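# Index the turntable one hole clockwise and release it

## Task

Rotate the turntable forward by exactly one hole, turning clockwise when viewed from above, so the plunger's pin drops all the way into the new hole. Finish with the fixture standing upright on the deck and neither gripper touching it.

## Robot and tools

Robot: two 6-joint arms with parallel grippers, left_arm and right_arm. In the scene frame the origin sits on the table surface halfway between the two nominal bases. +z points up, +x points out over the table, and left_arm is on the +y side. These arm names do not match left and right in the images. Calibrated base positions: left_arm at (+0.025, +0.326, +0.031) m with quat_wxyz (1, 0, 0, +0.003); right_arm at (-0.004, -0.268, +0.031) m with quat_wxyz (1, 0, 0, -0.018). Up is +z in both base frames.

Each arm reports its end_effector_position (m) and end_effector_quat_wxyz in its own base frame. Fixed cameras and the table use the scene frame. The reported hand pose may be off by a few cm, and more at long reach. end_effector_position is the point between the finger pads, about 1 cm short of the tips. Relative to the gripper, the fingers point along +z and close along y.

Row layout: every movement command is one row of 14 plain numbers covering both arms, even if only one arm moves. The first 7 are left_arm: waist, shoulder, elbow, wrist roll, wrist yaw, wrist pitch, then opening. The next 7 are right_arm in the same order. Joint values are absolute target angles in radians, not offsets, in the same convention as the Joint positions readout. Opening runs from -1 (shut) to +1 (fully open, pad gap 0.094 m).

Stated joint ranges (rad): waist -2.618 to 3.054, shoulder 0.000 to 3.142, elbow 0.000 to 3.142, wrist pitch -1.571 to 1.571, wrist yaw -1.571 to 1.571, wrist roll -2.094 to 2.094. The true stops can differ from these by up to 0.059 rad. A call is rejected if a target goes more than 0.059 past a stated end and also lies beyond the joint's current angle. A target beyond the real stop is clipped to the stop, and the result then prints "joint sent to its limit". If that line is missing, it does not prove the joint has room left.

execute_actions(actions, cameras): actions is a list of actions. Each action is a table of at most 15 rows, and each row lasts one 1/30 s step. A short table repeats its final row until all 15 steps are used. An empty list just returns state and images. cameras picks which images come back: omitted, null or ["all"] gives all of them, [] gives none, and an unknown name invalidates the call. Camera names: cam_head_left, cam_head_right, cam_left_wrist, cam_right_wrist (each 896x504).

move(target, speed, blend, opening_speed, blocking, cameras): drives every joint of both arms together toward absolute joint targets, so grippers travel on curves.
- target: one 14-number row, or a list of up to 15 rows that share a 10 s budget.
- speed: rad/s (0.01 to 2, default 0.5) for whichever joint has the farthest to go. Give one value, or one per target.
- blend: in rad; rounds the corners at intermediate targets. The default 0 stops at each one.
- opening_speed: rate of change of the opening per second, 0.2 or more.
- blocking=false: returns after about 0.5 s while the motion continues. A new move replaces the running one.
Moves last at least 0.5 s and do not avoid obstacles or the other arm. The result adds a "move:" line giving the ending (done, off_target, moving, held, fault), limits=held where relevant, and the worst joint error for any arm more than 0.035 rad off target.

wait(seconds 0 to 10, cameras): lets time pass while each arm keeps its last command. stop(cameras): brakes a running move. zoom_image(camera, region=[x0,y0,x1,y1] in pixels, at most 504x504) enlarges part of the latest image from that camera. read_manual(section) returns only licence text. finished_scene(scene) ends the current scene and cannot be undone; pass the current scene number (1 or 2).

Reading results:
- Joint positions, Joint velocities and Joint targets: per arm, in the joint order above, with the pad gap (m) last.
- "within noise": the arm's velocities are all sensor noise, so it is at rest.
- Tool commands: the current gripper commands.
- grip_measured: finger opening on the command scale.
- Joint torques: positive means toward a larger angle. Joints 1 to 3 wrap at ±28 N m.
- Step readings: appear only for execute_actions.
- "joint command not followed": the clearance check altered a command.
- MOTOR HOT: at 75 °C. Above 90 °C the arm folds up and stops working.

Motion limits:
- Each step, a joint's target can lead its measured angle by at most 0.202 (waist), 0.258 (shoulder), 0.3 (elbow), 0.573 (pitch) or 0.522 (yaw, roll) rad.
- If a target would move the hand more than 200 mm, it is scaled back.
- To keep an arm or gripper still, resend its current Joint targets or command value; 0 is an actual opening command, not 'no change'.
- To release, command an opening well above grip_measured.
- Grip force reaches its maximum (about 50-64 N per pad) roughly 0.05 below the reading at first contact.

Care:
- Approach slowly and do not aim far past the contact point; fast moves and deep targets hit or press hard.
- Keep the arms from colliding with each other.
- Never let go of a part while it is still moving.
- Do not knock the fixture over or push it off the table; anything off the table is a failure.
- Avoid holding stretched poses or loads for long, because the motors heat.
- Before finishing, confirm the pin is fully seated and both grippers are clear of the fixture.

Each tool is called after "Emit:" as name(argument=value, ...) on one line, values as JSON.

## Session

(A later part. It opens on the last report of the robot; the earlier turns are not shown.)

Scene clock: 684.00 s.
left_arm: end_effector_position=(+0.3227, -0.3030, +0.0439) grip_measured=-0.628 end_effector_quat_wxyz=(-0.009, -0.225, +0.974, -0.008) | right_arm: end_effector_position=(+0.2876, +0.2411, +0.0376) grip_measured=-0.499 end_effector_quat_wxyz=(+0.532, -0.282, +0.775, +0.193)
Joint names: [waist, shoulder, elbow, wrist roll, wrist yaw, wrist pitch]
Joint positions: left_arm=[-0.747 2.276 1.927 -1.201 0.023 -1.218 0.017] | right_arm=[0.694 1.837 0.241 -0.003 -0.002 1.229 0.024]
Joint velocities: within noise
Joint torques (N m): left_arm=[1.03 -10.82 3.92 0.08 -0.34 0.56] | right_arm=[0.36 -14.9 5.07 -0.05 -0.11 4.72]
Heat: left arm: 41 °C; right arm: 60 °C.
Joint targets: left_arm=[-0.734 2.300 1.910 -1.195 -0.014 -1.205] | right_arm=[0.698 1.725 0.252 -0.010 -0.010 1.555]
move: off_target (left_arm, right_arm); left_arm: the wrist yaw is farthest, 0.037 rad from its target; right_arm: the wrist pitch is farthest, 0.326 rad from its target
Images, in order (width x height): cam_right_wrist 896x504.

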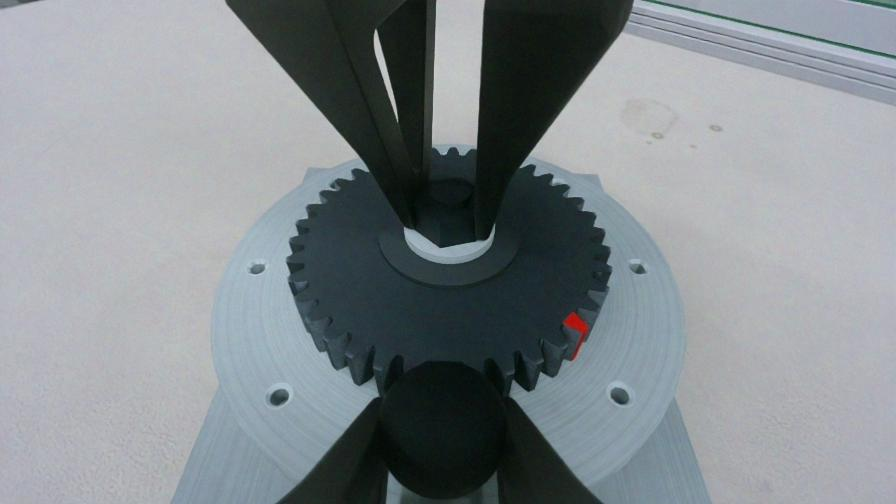

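Emit:
move(target=[-0.734, 2.30, 1.910, -1.195, -0.014, -1.205, -1, 0.698, 1.725, 0.285, -0.01, -0.01, 1.555, -1], speed=0.2, cameras=["cam_right_wrist"])

Scene clock: 714.20 s.
left_arm: end_effector_position=(+0.3067, -0.3307, +0.0450) grip_measured=-0.629 end_effector_quat_wxyz=(-0.039, -0.208, +0.976, -0.047) | right_arm: end_effector_position=(+0.2495, -0.0002, +0.1890) grip_measured=-0.986 end_effector_quat_wxyz=(+0.714, +0.000, +0.700, -0.003)
Joint names: [waist, shoulder, elbow, wrist roll, wrist yaw, wrist pitch]
Joint positions: left_arm=[-0.779 2.276 1.927 -1.201 0.118 -1.185 0.017] | right_arm=[-0.006 0.02 0.022 -0.004 -0.002 0.017 0.001]
Joint velocities: left_arm=[within noise] | right_arm=[-0.066 -0.051 0.007 -0.007 0.037 -0.154 -0.001]
Joint torques (N m): left_arm=[3.67 -10.97 3.96 0.08 -1.19 0.25] | right_arm=[-0.69 1.25 7.98 0.11 0.09 1.66]
Heat: left arm: 41 °C; right arm: 82 °C.
Joint targets: left_arm=[-0.734 2.300 1.910 -1.195 -0.014 -1.205] | right_arm=[-0.016 0.004 0.010 0.005 0.008 -0.015]
Tool commands: left_gripper/opening=-1.0 right_gripper/opening=-1.0
OVER-TEMPERATURE FAULT: ARM FOLDED TO REST. Before this call, the wrist pitch of the right arm reached 90 °C. The right arm's motors are now idle, so it may still sink, and the gripper idles too, so what it holds may stay or slip. The right arm ran none of this call's commands. In this call fault stops used 5 of the actions that the scene allows. The stop is over, but the right arm and its gripper will run no more commands in this scene. This fault puts only its own arm into a fault stop.
MOTOR HOT: on. The wrist pitch of the right arm reports 82 °C.
move: fault (right_arm), off_target (left_arm); left_arm: the wrist yaw is farthest, 0.132 rad from its target; right_arm: the shoulder is farthest, 1.705 rad from its target
Images, in order (width x height): cam_right_wrist 896x504.

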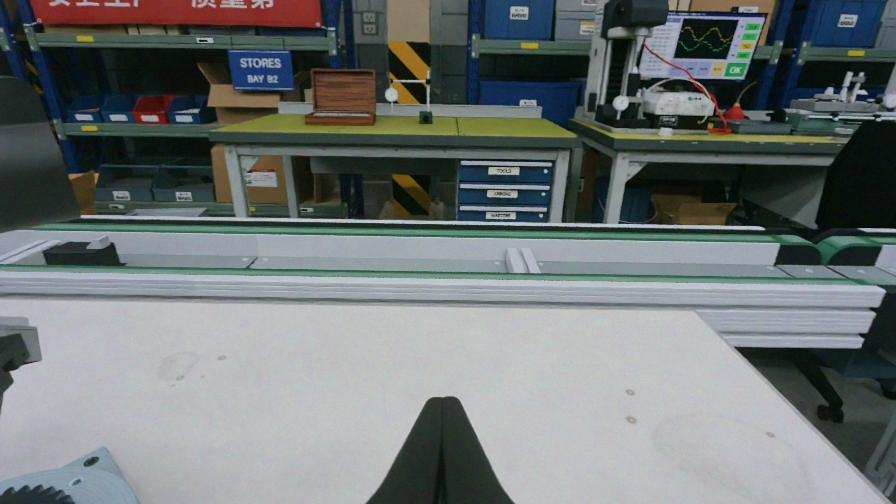

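Emit:
execute_actions(actions=[])

Scene clock: 721.60 s.
left_arm: end_effector_position=(+0.3067, -0.3307, +0.0450) grip_measured=-0.629 end_effector_quat_wxyz=(-0.039, -0.208, +0.976, -0.047) | right_arm: end_effector_position=(+0.2405, -0.0003, +0.1103) grip_measured=-0.969 end_effector_quat_wxyz=(+0.606, +0.001, +0.795, -0.002)
Joint names: [waist, shoulder, elbow, wrist roll, wrist yaw, wrist pitch]
Joint positions: left_arm=[-0.779 2.276 1.927 -1.201 0.118 -1.185 0.017] | right_arm=[-0.007 -0.013 -0.009 -0.004 -0.002 -0.272 0.001]
Joint velocities: within noise
Joint torques (N m): left_arm=[3.7 -10.96 3.97 0.09 -1.18 0.25] | right_arm=[-0.08 0.08 0.46 0.02 0 -0.03]
Heat: left arm: 41 °C; right arm: 70 °C.
Joint targets: left_arm=[-0.734 2.300 1.910 -1.195 -0.014 -1.205] | right_arm=[-0.007 -0.013 -0.009 -0.004 -0.002 -0.272]
Tool commands: left_gripper/opening=-1.0 right_gripper/opening=-0.968831
OVER-TEMPERATURE FAULT: ARM FOLDED TO REST. As an earlier result told, the right arm's stop is over, but it will run no more commands in this scene.

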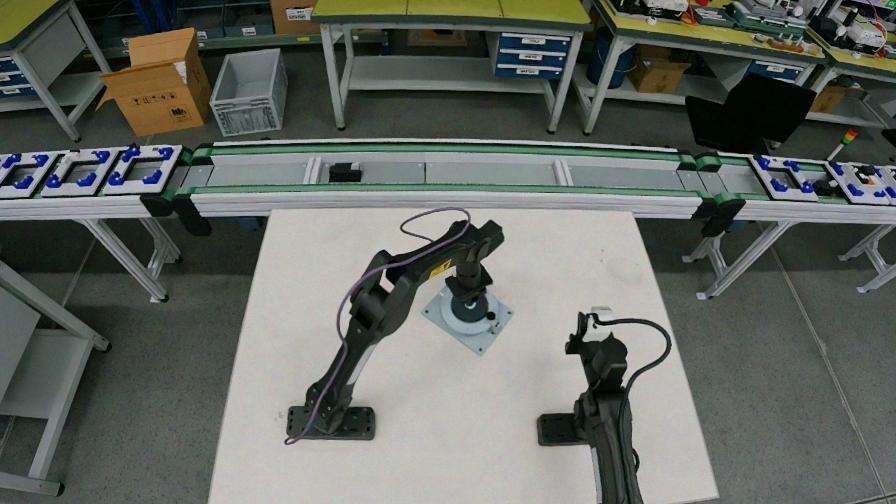

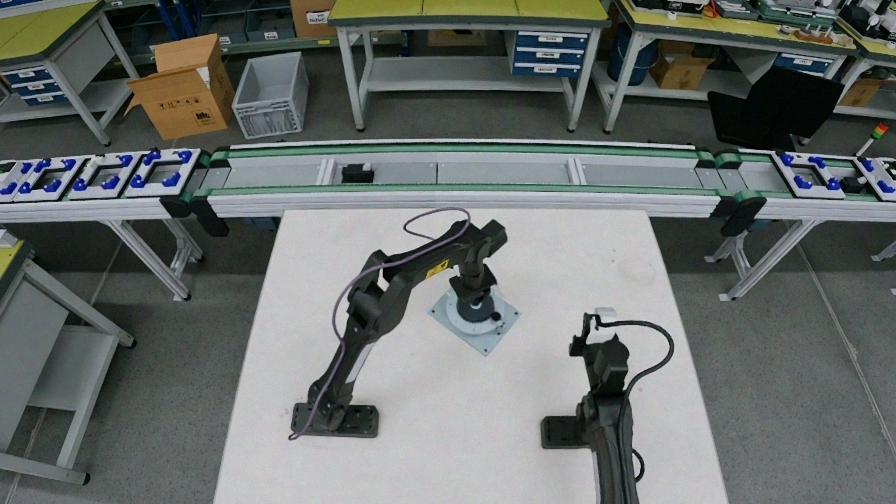

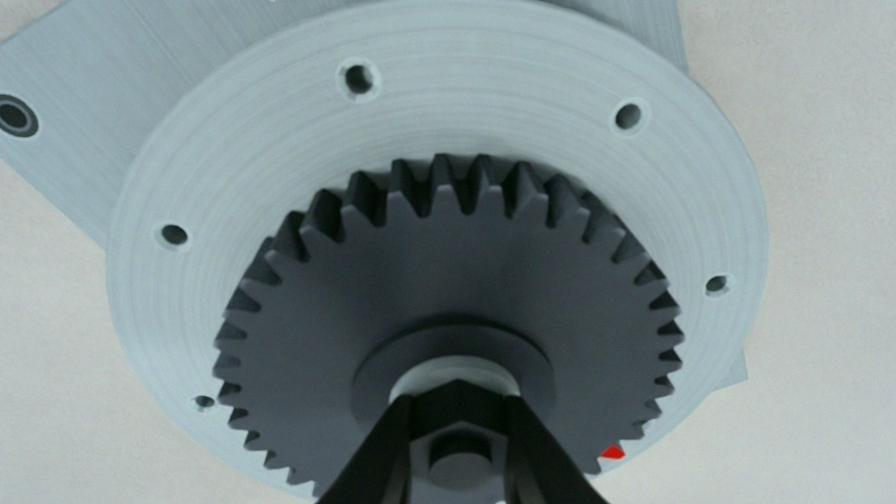

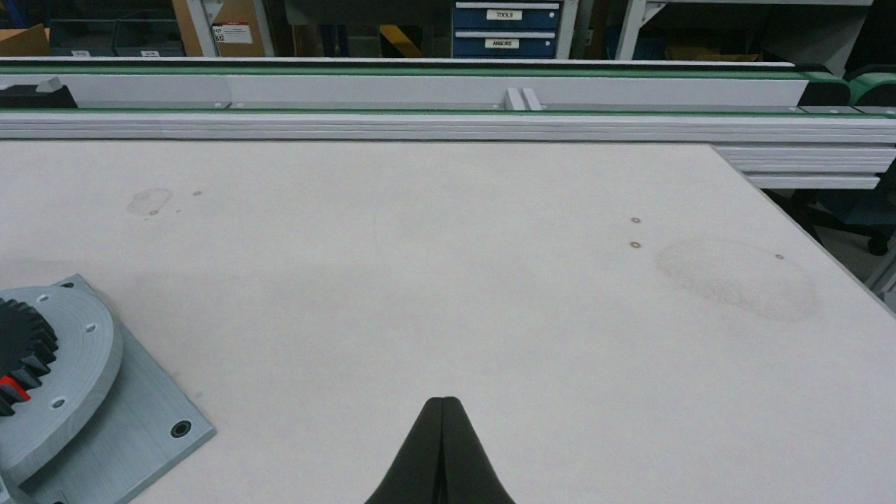

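Emit:
move(target=[-0.773, 2.30, 1.910, -1.197, 0.11, -1.185, -1, -0.007, -0.013, -0.009, -0.004, -0.002, -0.272, -0.969], cameras=["cam_left_wrist","cam_head_right"])

Emit:
zoom_image(camera="cam_head_right", region=[420, 270, 530, 360])

Scene clock: 729.87 s.
left_arm: end_effector_position=(+0.3057, -0.3318, +0.0452) grip_measured=-0.629 end_effector_quat_wxyz=(-0.043, -0.208, +0.976, -0.050) | right_arm: end_effector_position=(+0.2405, -0.0003, +0.1103) grip_measured=-0.969 end_effector_quat_wxyz=(+0.606, +0.001, +0.795, -0.002)
Joint names: [waist, shoulder, elbow, wrist roll, wrist yaw, wrist pitch]
Joint positions: left_arm=[-0.779 2.276 1.927 -1.201 0.126 -1.185 0.017] | right_arm=[-0.007 -0.013 -0.009 -0.004 -0.002 -0.272 0.001]
Joint velocities: within noise
Joint torques (N m): left_arm=[0.47 -10.97 3.95 0.05 -0.09 0.48] | right_arm=[-0.03 0.08 0.49 0.03 -0.01 -0.03]
Heat: left arm: 41 °C; right arm: 63 °C.
Joint targets: left_arm=[-0.773 2.300 1.910 -1.197 0.110 -1.185] | right_arm=[-0.007 -0.013 -0.009 -0.004 -0.002 -0.272]
Tool commands: left_gripper/opening=-1.0 right_gripper/opening=-0.968822
OVER-TEMPERATURE FAULT: ARM FOLDED TO REST. As an earlier result told, the right arm's stop is over, but it will run no more commands in this scene. The right arm ran none of this call's commands.
move: fault (right_arm)
Images, in order (width x height): cam_head_right 896x504, cam_left_wrist 896x504.

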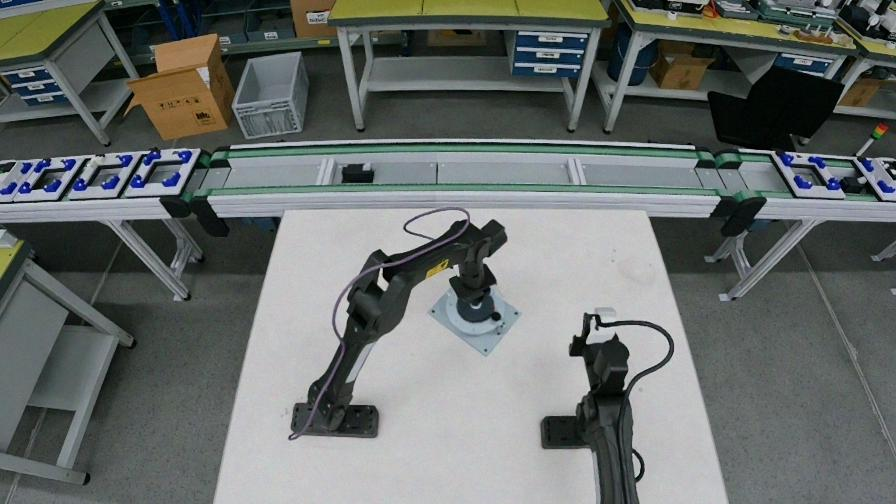

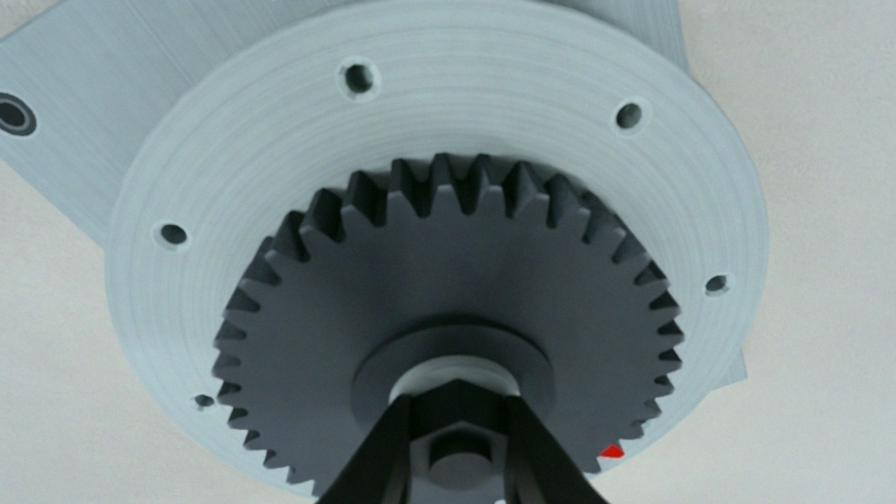

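Scaled by 4.582 from the camera's 896x504 image, which has a finer 1280x720 frame.

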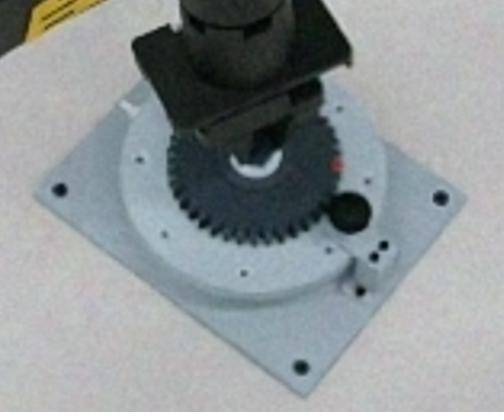

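Emit:
move(target=[[-0.773, 2.34, 1.910, -1.197, 0.11, -1.185, -1, -0.007, -0.013, -0.009, -0.004, -0.002, -0.272, -0.969],[-0.773, 2.34, 1.910, -1.13, 0.11, -1.185, -1, -0.007, -0.013, -0.009, -0.004, -0.002, -0.272, -0.969]], speed=[0.1,0.1], cameras=["cam_left_wrist","cam_head_right"])

Emit:
zoom_image(camera="cam_head_right", region=[420, 270, 530, 360])

Scene clock: 750.37 s.
left_arm: end_effector_position=(+0.3052, -0.3317, +0.0439) grip_measured=-0.629 end_effector_quat_wxyz=(-0.044, -0.195, +0.979, -0.049) | right_arm: end_effector_position=(+0.2405, -0.0003, +0.1103) grip_measured=-0.969 end_effector_quat_wxyz=(+0.606, +0.001, +0.795, -0.002)
Joint names: [waist, shoulder, elbow, wrist roll, wrist yaw, wrist pitch]
Joint positions: left_arm=[-0.779 2.279 1.927 -1.174 0.128 -1.186 0.017] | right_arm=[-0.007 -0.013 -0.009 -0.004 -0.002 -0.272 0.001]
Joint velocities: within noise
Joint torques (N m): left_arm=[0.44 -7.57 3.99 0.51 -0.1 0.5] | right_arm=[-0.03 0.1 0.43 0.02 -0.02 -0.02]
Heat: left arm: 41 °C; right arm: 54 °C.
Joint targets: left_arm=[-0.773 2.340 1.910 -1.130 0.110 -1.185] | right_arm=[-0.007 -0.013 -0.009 -0.004 -0.002 -0.272]
Tool commands: left_gripper/opening=-1.0 right_gripper/opening=-0.968817
OVER-TEMPERATURE FAULT: ARM FOLDED TO REST. As an earlier result told, the right arm's stop is over, but it will run no more commands in this scene. The right arm ran none of this call's commands.
move: fault (right_arm), off_target (left_arm); left_arm: the shoulder is farthest, 0.061 rad from its target
Images, in order (width x height): cam_head_right 896x504, cam_left_wrist 896x504.

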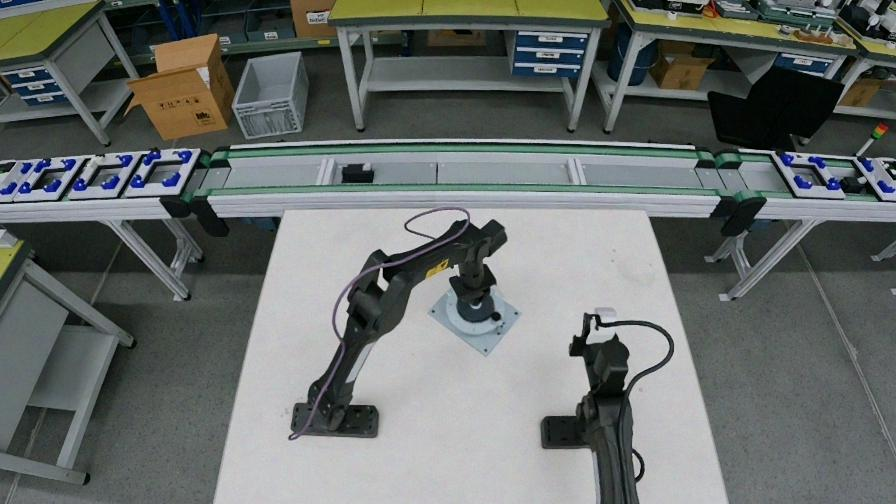

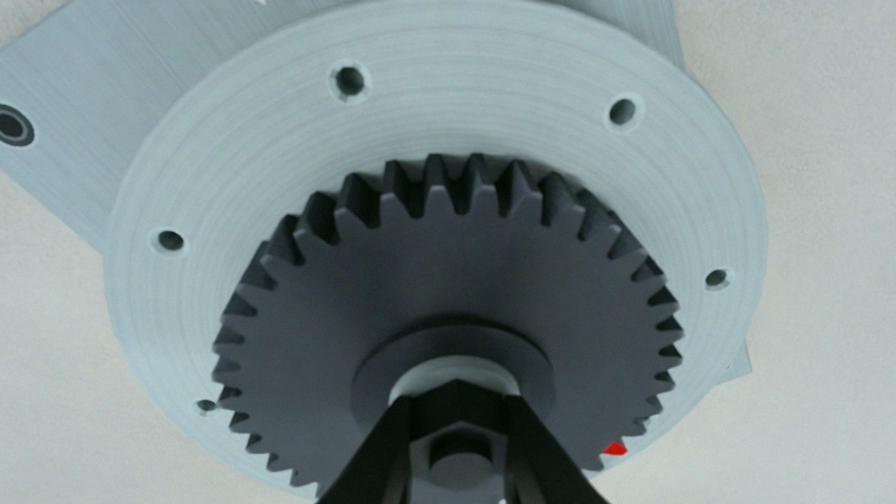

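Scaled by 4.582 from the camera's 896x504 image, which has a finer 1280x720 frame.

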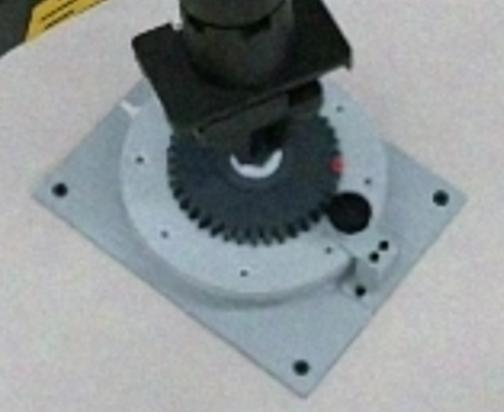

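Emit:
move(target=[[-0.773, 2.34, 1.910, -1.08, 0.11, -1.185, -1, -0.007, -0.013, -0.009, -0.004, -0.002, -0.272, -0.969]], speed=[0.1], cameras=["cam_left_wrist","cam_head_right"])

Emit:
zoom_image(camera="cam_head_right", region=[420, 270, 530, 360])

Scene clock: 764.60 s.
left_arm: end_effector_position=(+0.3052, -0.3317, +0.0439) grip_measured=-0.629 end_effector_quat_wxyz=(-0.043, -0.175, +0.982, -0.050) | right_arm: end_effector_position=(+0.2405, -0.0003, +0.1103) grip_measured=-0.969 end_effector_quat_wxyz=(+0.606, +0.001, +0.795, -0.002)
Joint names: [waist, shoulder, elbow, wrist roll, wrist yaw, wrist pitch]
Joint positions: left_arm=[-0.779 2.279 1.927 -1.133 0.128 -1.186 0.017] | right_arm=[-0.007 -0.013 -0.009 -0.004 -0.002 -0.272 0.001]
Joint velocities: within noise
Joint torques (N m): left_arm=[0.43 -7.62 3.99 0.61 -0.09 0.49] | right_arm=[-0.03 0.06 0.46 0.02 -0.01 -0.01]
Heat: left arm: 39 °C; right arm: 52 °C.
Joint targets: left_arm=[-0.773 2.340 1.910 -1.080 0.110 -1.185] | right_arm=[-0.007 -0.013 -0.009 -0.004 -0.002 -0.272]
Tool commands: left_gripper/opening=-1.0 right_gripper/opening=-0.968814
OVER-TEMPERATURE FAULT: ARM FOLDED TO REST. As an earlier result told, the right arm's stop is over, but it will run no more commands in this scene. The right arm ran none of this call's commands.
move: fault (right_arm), off_target (left_arm); left_arm: the shoulder is farthest, 0.061 rad from its target
Images, in order (width x height): cam_head_right 896x504, cam_left_wrist 896x504.

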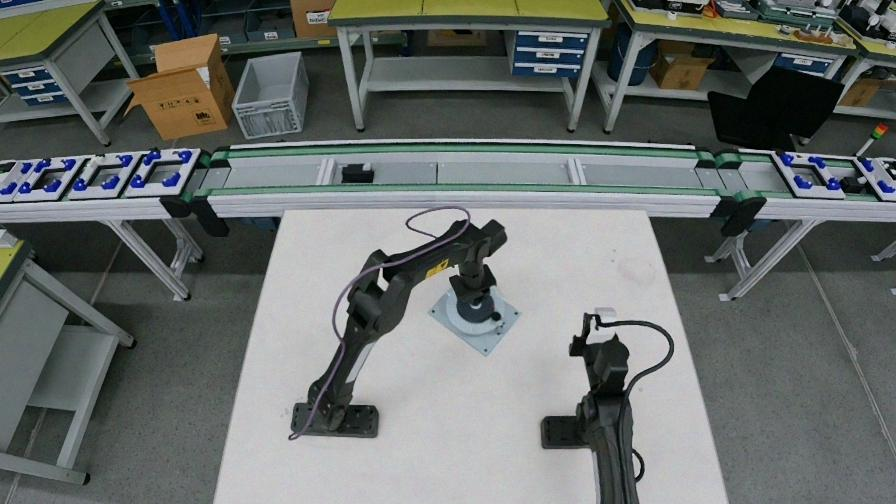

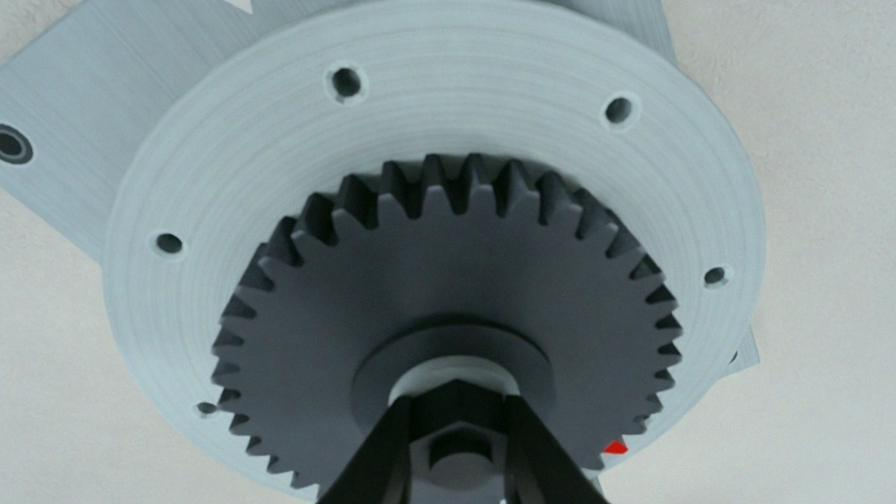

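Scaled by 4.582 from the camera's 896x504 image, which has a finer 1280x720 frame.

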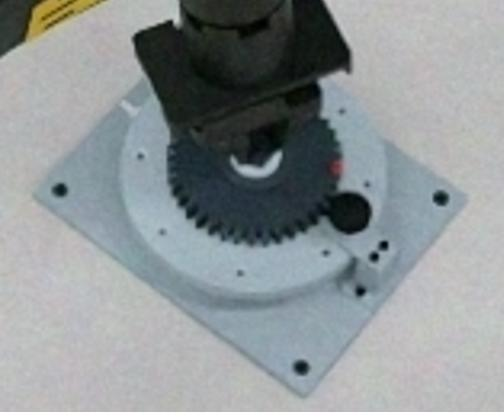

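Emit:
move(target=[[-0.773, 2.34, 1.910, -1.03, 0.11, -1.185, -1, -0.007, -0.013, -0.009, -0.004, -0.002, -0.272, -0.969]], speed=[0.06], cameras=["cam_left_wrist","cam_head_right"])

Emit:
zoom_image(camera="cam_head_right", region=[420, 270, 530, 360])

Scene clock: 775.90 s.
left_arm: end_effector_position=(+0.3052, -0.3318, +0.0439) grip_measured=-0.629 end_effector_quat_wxyz=(-0.042, -0.151, +0.986, -0.051) | right_arm: end_effector_position=(+0.2405, -0.0003, +0.1103) grip_measured=-0.969 end_effector_quat_wxyz=(+0.606, +0.001, +0.795, -0.002)
Joint names: [waist, shoulder, elbow, wrist roll, wrist yaw, wrist pitch]
Joint positions: left_arm=[-0.779 2.279 1.927 -1.084 0.128 -1.186 0.017] | right_arm=[-0.007 -0.013 -0.009 -0.004 -0.002 -0.272 0.001]
Joint velocities: within noise
Joint torques (N m): left_arm=[0.46 -7.62 3.97 0.64 -0.1 0.48] | right_arm=[-0.08 0.13 0.44 0.03 -0.02 -0.03]
Heat: left arm: 38 °C; right arm: 50 °C.
Joint targets: left_arm=[-0.773 2.340 1.910 -1.030 0.110 -1.185] | right_arm=[-0.007 -0.013 -0.009 -0.004 -0.002 -0.272]
Tool commands: left_gripper/opening=-1.0 right_gripper/opening=-0.968812
OVER-TEMPERATURE FAULT: ARM FOLDED TO REST. As an earlier result told, the right arm's stop is over, but it will run no more commands in this scene. The right arm ran none of this call's commands.
move: fault (right_arm), off_target (left_arm); left_arm: the shoulder is farthest, 0.061 rad from its target
Images, in order (width x height): cam_head_right 896x504, cam_left_wrist 896x504.

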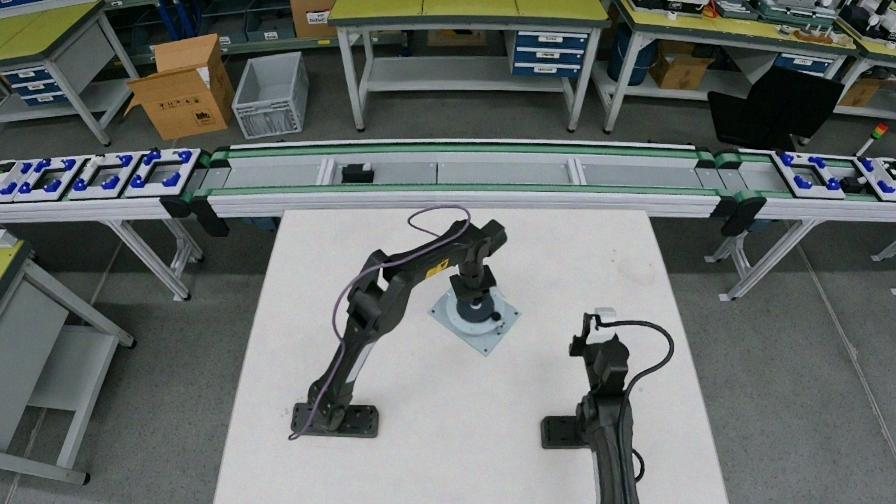

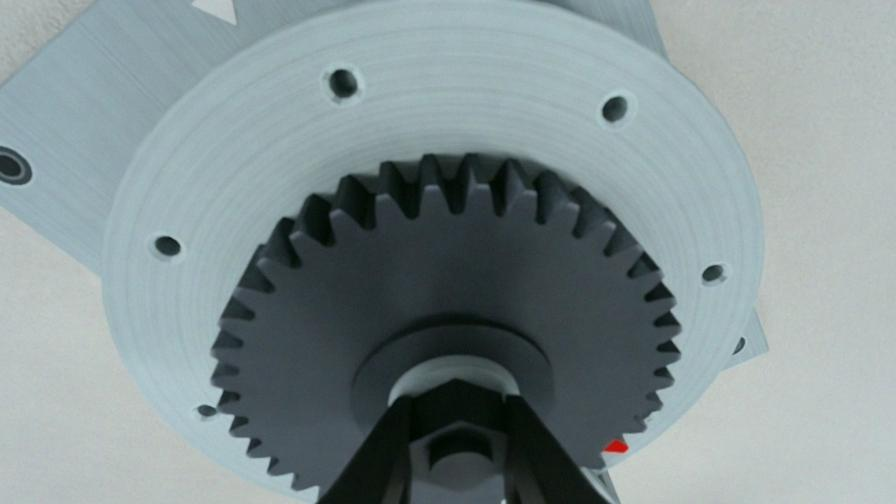

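Scaled by 4.582 from the camera's 896x504 image, which has a finer 1280x720 frame.

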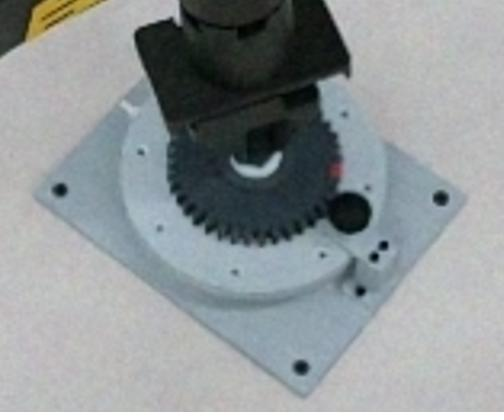

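Emit:
move(target=[[-0.773, 2.34, 1.910, -1.25, 0.11, -1.185, -1, -0.007, -0.013, -0.009, -0.004, -0.002, -0.272, -0.969]], speed=[0.1], cameras=["cam_left_wrist","cam_head_right"])

Emit:
zoom_image(camera="cam_head_right", region=[420, 270, 530, 360])

Scene clock: 837.60 s.
left_arm: end_effector_position=(+0.3053, -0.3317, +0.0439) grip_measured=-0.629 end_effector_quat_wxyz=(-0.044, -0.212, +0.975, -0.048) | right_arm: end_effector_position=(+0.2405, -0.0003, +0.1103) grip_measured=-0.969 end_effector_quat_wxyz=(+0.606, +0.001, +0.795, -0.002)
Joint names: [waist, shoulder, elbow, wrist roll, wrist yaw, wrist pitch]
Joint positions: left_arm=[-0.779 2.279 1.927 -1.209 0.127 -1.186 0.017] | right_arm=[-0.007 -0.013 -0.009 -0.004 -0.002 -0.272 0.001]
Joint velocities: within noise
Joint torques (N m): left_arm=[0.44 -7.62 3.96 -0.46 -0.1 0.48] | right_arm=[-0.03 0.12 0.51 0.02 -0.01 -0.03]
Heat: left arm: 36 °C; right arm: 44 °C.
Joint targets: left_arm=[-0.773 2.340 1.910 -1.250 0.110 -1.185] | right_arm=[-0.007 -0.013 -0.009 -0.004 -0.002 -0.272]
Tool commands: left_gripper/opening=-1.0 right_gripper/opening=-0.968809
OVER-TEMPERATURE FAULT: ARM FOLDED TO REST. As an earlier result told, the right arm's stop is over, but it will run no more commands in this scene. The right arm ran none of this call's commands.
move: fault (right_arm), off_target (left_arm); left_arm: the shoulder is farthest, 0.061 rad from its target
Images, in order (width x height): cam_head_right 896x504, cam_left_wrist 896x504.

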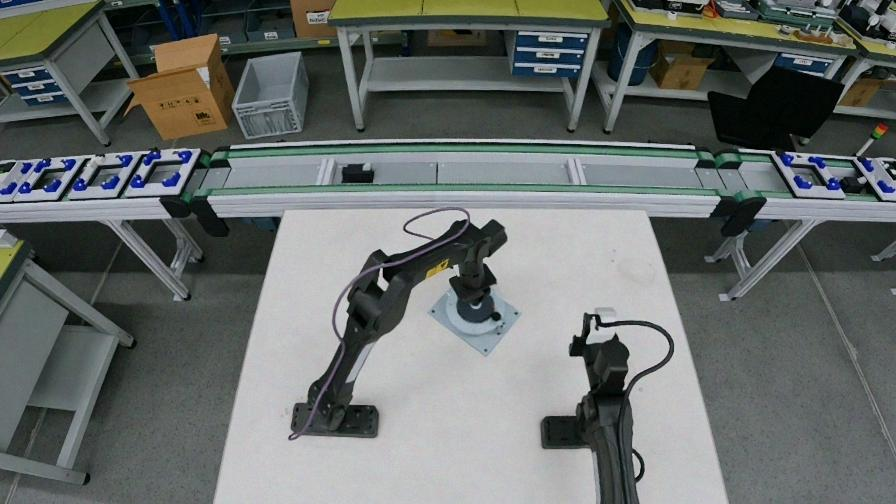

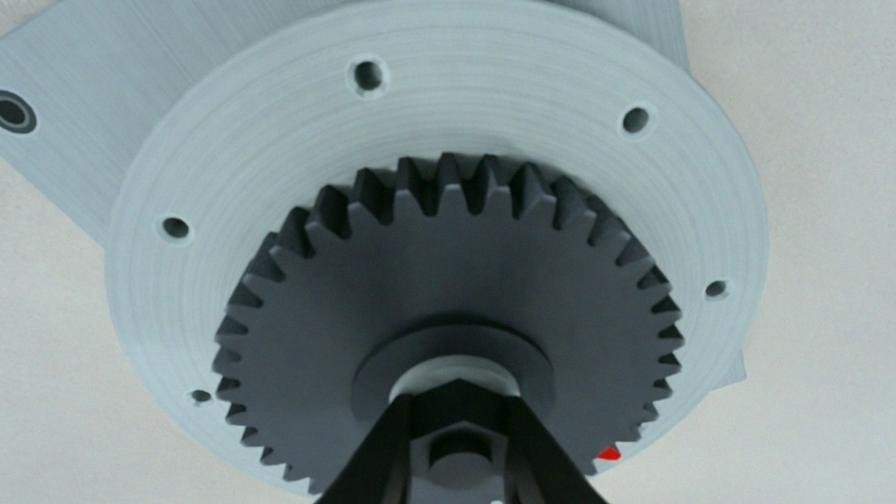

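Scaled by 4.582 from the camera's 896x504 image, which has a finer 1280x720 frame.

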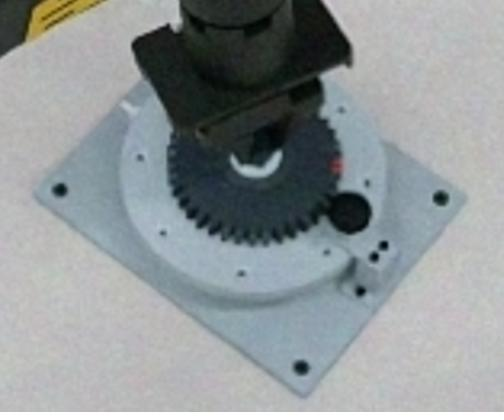

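Emit:
move(target=[[-0.773, 2.34, 1.910, -1.38, 0.11, -1.185, -1, -0.007, -0.013, -0.009, -0.004, -0.002, -0.272, -0.969]], speed=[0.08], cameras=["cam_left_wrist","cam_head_right"])

Emit:
zoom_image(camera="cam_head_right", region=[420, 270, 530, 360])

Scene clock: 845.73 s.
left_arm: end_effector_position=(+0.3052, -0.3316, +0.0439) grip_measured=-0.629 end_effector_quat_wxyz=(-0.047, -0.273, +0.960, -0.045) | right_arm: end_effector_position=(+0.2405, -0.0003, +0.1103) grip_measured=-0.969 end_effector_quat_wxyz=(+0.606, +0.001, +0.795, -0.002)
Joint names: [waist, shoulder, elbow, wrist roll, wrist yaw, wrist pitch]
Joint positions: left_arm=[-0.779 2.279 1.927 -1.335 0.127 -1.186 0.017] | right_arm=[-0.007 -0.013 -0.009 -0.004 -0.002 -0.272 0.001]
Joint velocities: within noise
Joint torques (N m): left_arm=[0.46 -7.58 3.97 -0.49 -0.11 0.49] | right_arm=[-0.06 0.09 0.49 0.01 -0.02 -0.02]
Heat: left arm: 36 °C; right arm: 43 °C.
Joint targets: left_arm=[-0.773 2.340 1.910 -1.380 0.110 -1.185] | right_arm=[-0.007 -0.013 -0.009 -0.004 -0.002 -0.272]
Tool commands: left_gripper/opening=-1.0 right_gripper/opening=-0.968807
OVER-TEMPERATURE FAULT: ARM FOLDED TO REST. As an earlier result told, the right arm's stop is over, but it will run no more commands in this scene. The right arm ran none of this call's commands.
move: fault (right_arm), off_target (left_arm); left_arm: the shoulder is farthest, 0.061 rad from its target
Images, in order (width x height): cam_head_right 896x504, cam_left_wrist 896x504.

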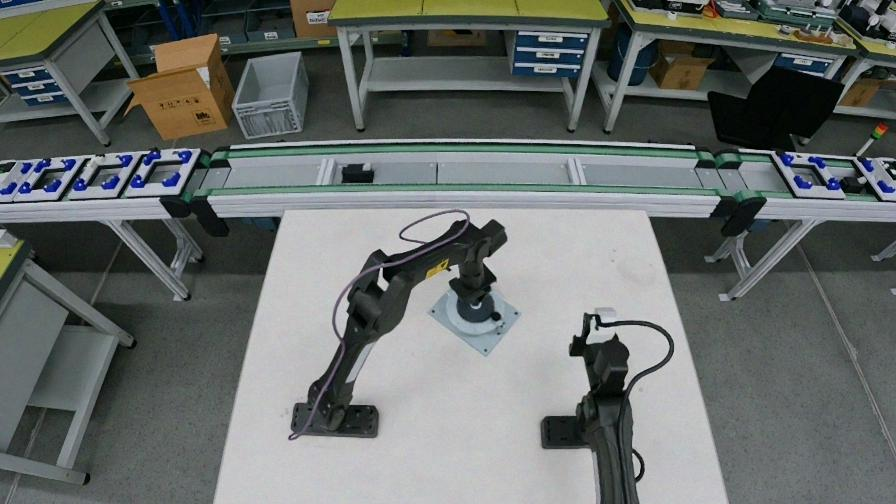

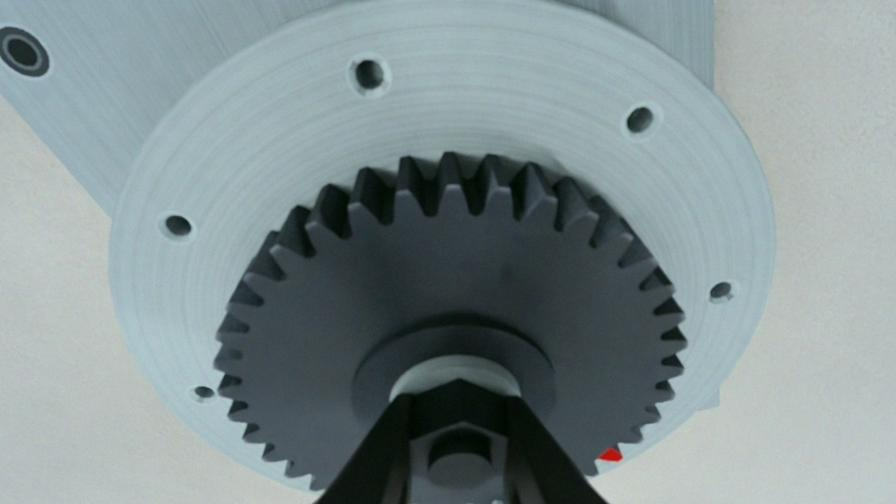

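Scaled by 4.582 from the camera's 896x504 image, which has a finer 1280x720 frame.

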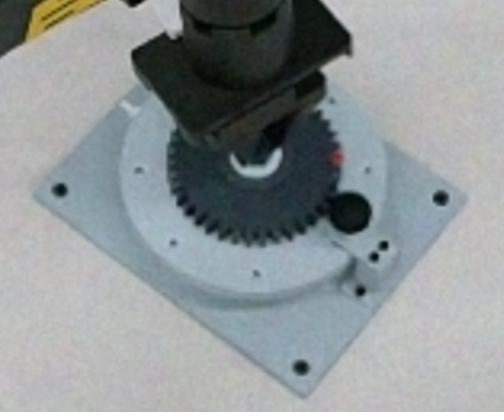

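Emit:
move(target=[[-0.773, 2.34, 1.910, -1.48, 0.11, -1.185, -1, -0.007, -0.013, -0.009, -0.004, -0.002, -0.272, -0.969]], speed=[0.08], cameras=["cam_left_wrist","cam_head_right"])

Emit:
zoom_image(camera="cam_head_right", region=[420, 270, 530, 360])

Scene clock: 854.20 s.
left_arm: end_effector_position=(+0.3052, -0.3316, +0.0439) grip_measured=-0.629 end_effector_quat_wxyz=(-0.050, -0.325, +0.943, -0.043) | right_arm: end_effector_position=(+0.2405, -0.0003, +0.1103) grip_measured=-0.969 end_effector_quat_wxyz=(+0.606, +0.001, +0.795, -0.002)
Joint names: [waist, shoulder, elbow, wrist roll, wrist yaw, wrist pitch]
Joint positions: left_arm=[-0.779 2.279 1.927 -1.445 0.127 -1.186 0.017] | right_arm=[-0.007 -0.013 -0.009 -0.004 -0.002 -0.272 0.001]
Joint velocities: within noise
Joint torques (N m): left_arm=[0.44 -7.64 3.96 -0.38 -0.11 0.5] | right_arm=[-0.03 0.13 0.4 0.02 -0.02 -0.03]
Heat: left arm: 36 °C; right arm: 42 °C.
Joint targets: left_arm=[-0.773 2.340 1.910 -1.480 0.110 -1.185] | right_arm=[-0.007 -0.013 -0.009 -0.004 -0.002 -0.272]
Tool commands: left_gripper/opening=-1.0 right_gripper/opening=-0.968805
OVER-TEMPERATURE FAULT: ARM FOLDED TO REST. As an earlier result told, the right arm's stop is over, but it will run no more commands in this scene. The right arm ran none of this call's commands.
move: fault (right_arm), off_target (left_arm); left_arm: the shoulder is farthest, 0.061 rad from its target
Images, in order (width x height): cam_head_right 896x504, cam_left_wrist 896x504.

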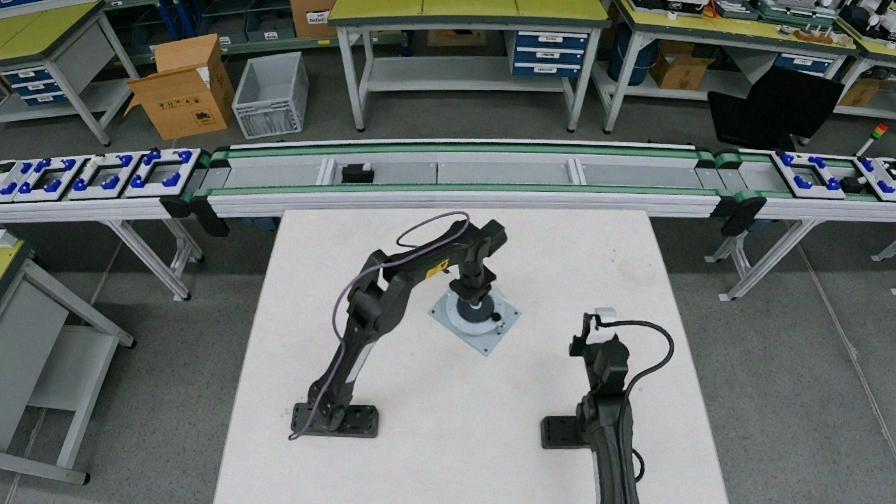

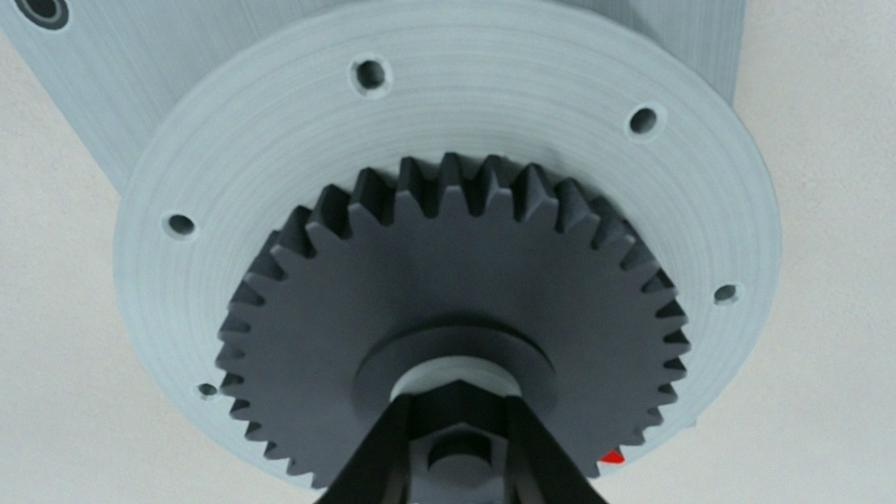

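Scaled by 4.582 from the camera's 896x504 image, which has a finer 1280x720 frame.

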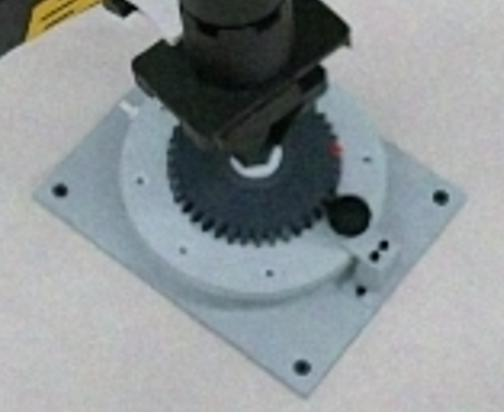

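Emit:
move(target=[[-0.773, 2.34, 1.910, -1.56, 0.11, -1.185, -1, -0.007, -0.013, -0.009, -0.004, -0.002, -0.272, -0.969]], speed=[0.05], cameras=["cam_left_wrist","cam_head_right"])

Emit:
zoom_image(camera="cam_head_right", region=[420, 270, 530, 360])

Scene clock: 863.63 s.
left_arm: end_effector_position=(+0.3054, -0.3314, +0.0439) grip_measured=-0.629 end_effector_quat_wxyz=(-0.050, -0.347, +0.935, -0.041) | right_arm: end_effector_position=(+0.2405, -0.0003, +0.1103) grip_measured=-0.969 end_effector_quat_wxyz=(+0.606, +0.001, +0.795, -0.002)
Joint names: [waist, shoulder, elbow, wrist roll, wrist yaw, wrist pitch]
Joint positions: left_arm=[-0.779 2.279 1.927 -1.492 0.126 -1.186 0.017] | right_arm=[-0.007 -0.013 -0.009 -0.004 -0.002 -0.272 0.001]
Joint velocities: within noise
Joint torques (N m): left_arm=[0.46 -7.57 3.95 -0.76 -0.08 0.51] | right_arm=[-0.12 0.1 0.43 0.01 -0.02 -0.01]
Heat: left arm: 36 °C; right arm: 42 °C.
Joint targets: left_arm=[-0.773 2.340 1.910 -1.560 0.110 -1.185] | right_arm=[-0.007 -0.013 -0.009 -0.004 -0.002 -0.272]
Tool commands: left_gripper/opening=-1.0 right_gripper/opening=-0.968804
OVER-TEMPERATURE FAULT: ARM FOLDED TO REST. As an earlier result told, the right arm's stop is over, but it will run no more commands in this scene. The right arm ran none of this call's commands.
move: fault (right_arm), off_target (left_arm); left_arm: the wrist roll is farthest, 0.068 rad from its target
Images, in order (width x height): cam_head_right 896x504, cam_left_wrist 896x504.

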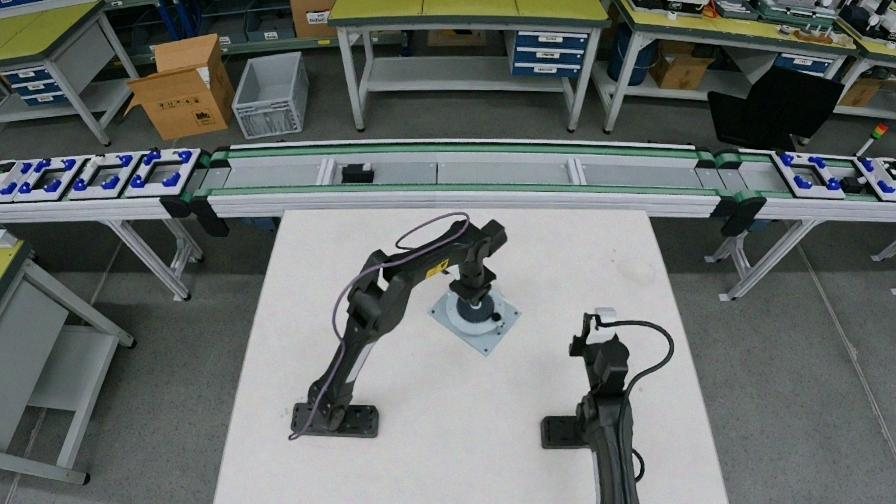

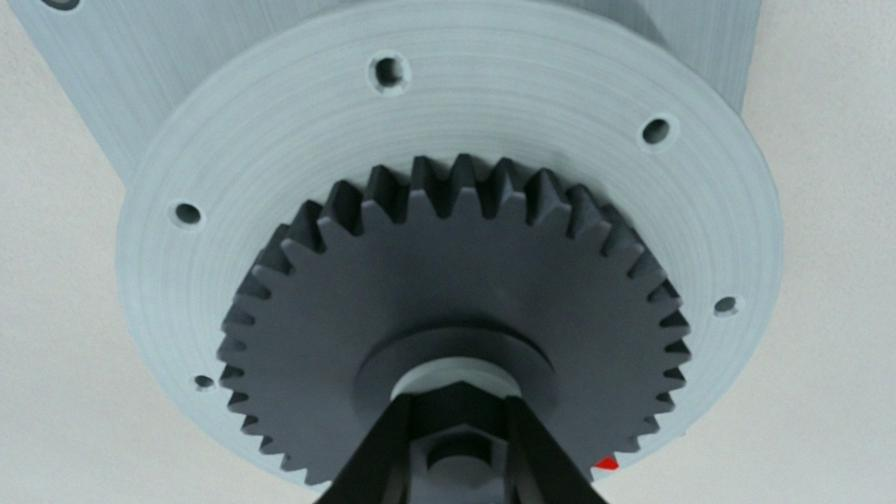

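Scaled by 4.582 from the camera's 896x504 image, which has a finer 1280x720 frame.

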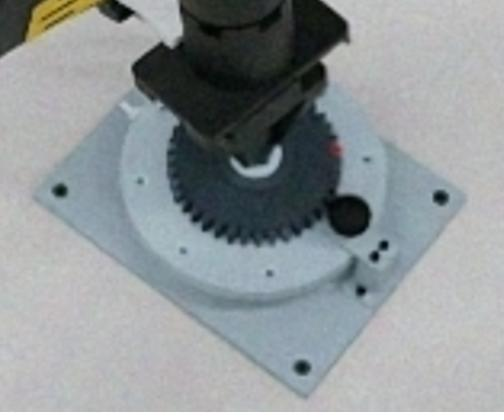

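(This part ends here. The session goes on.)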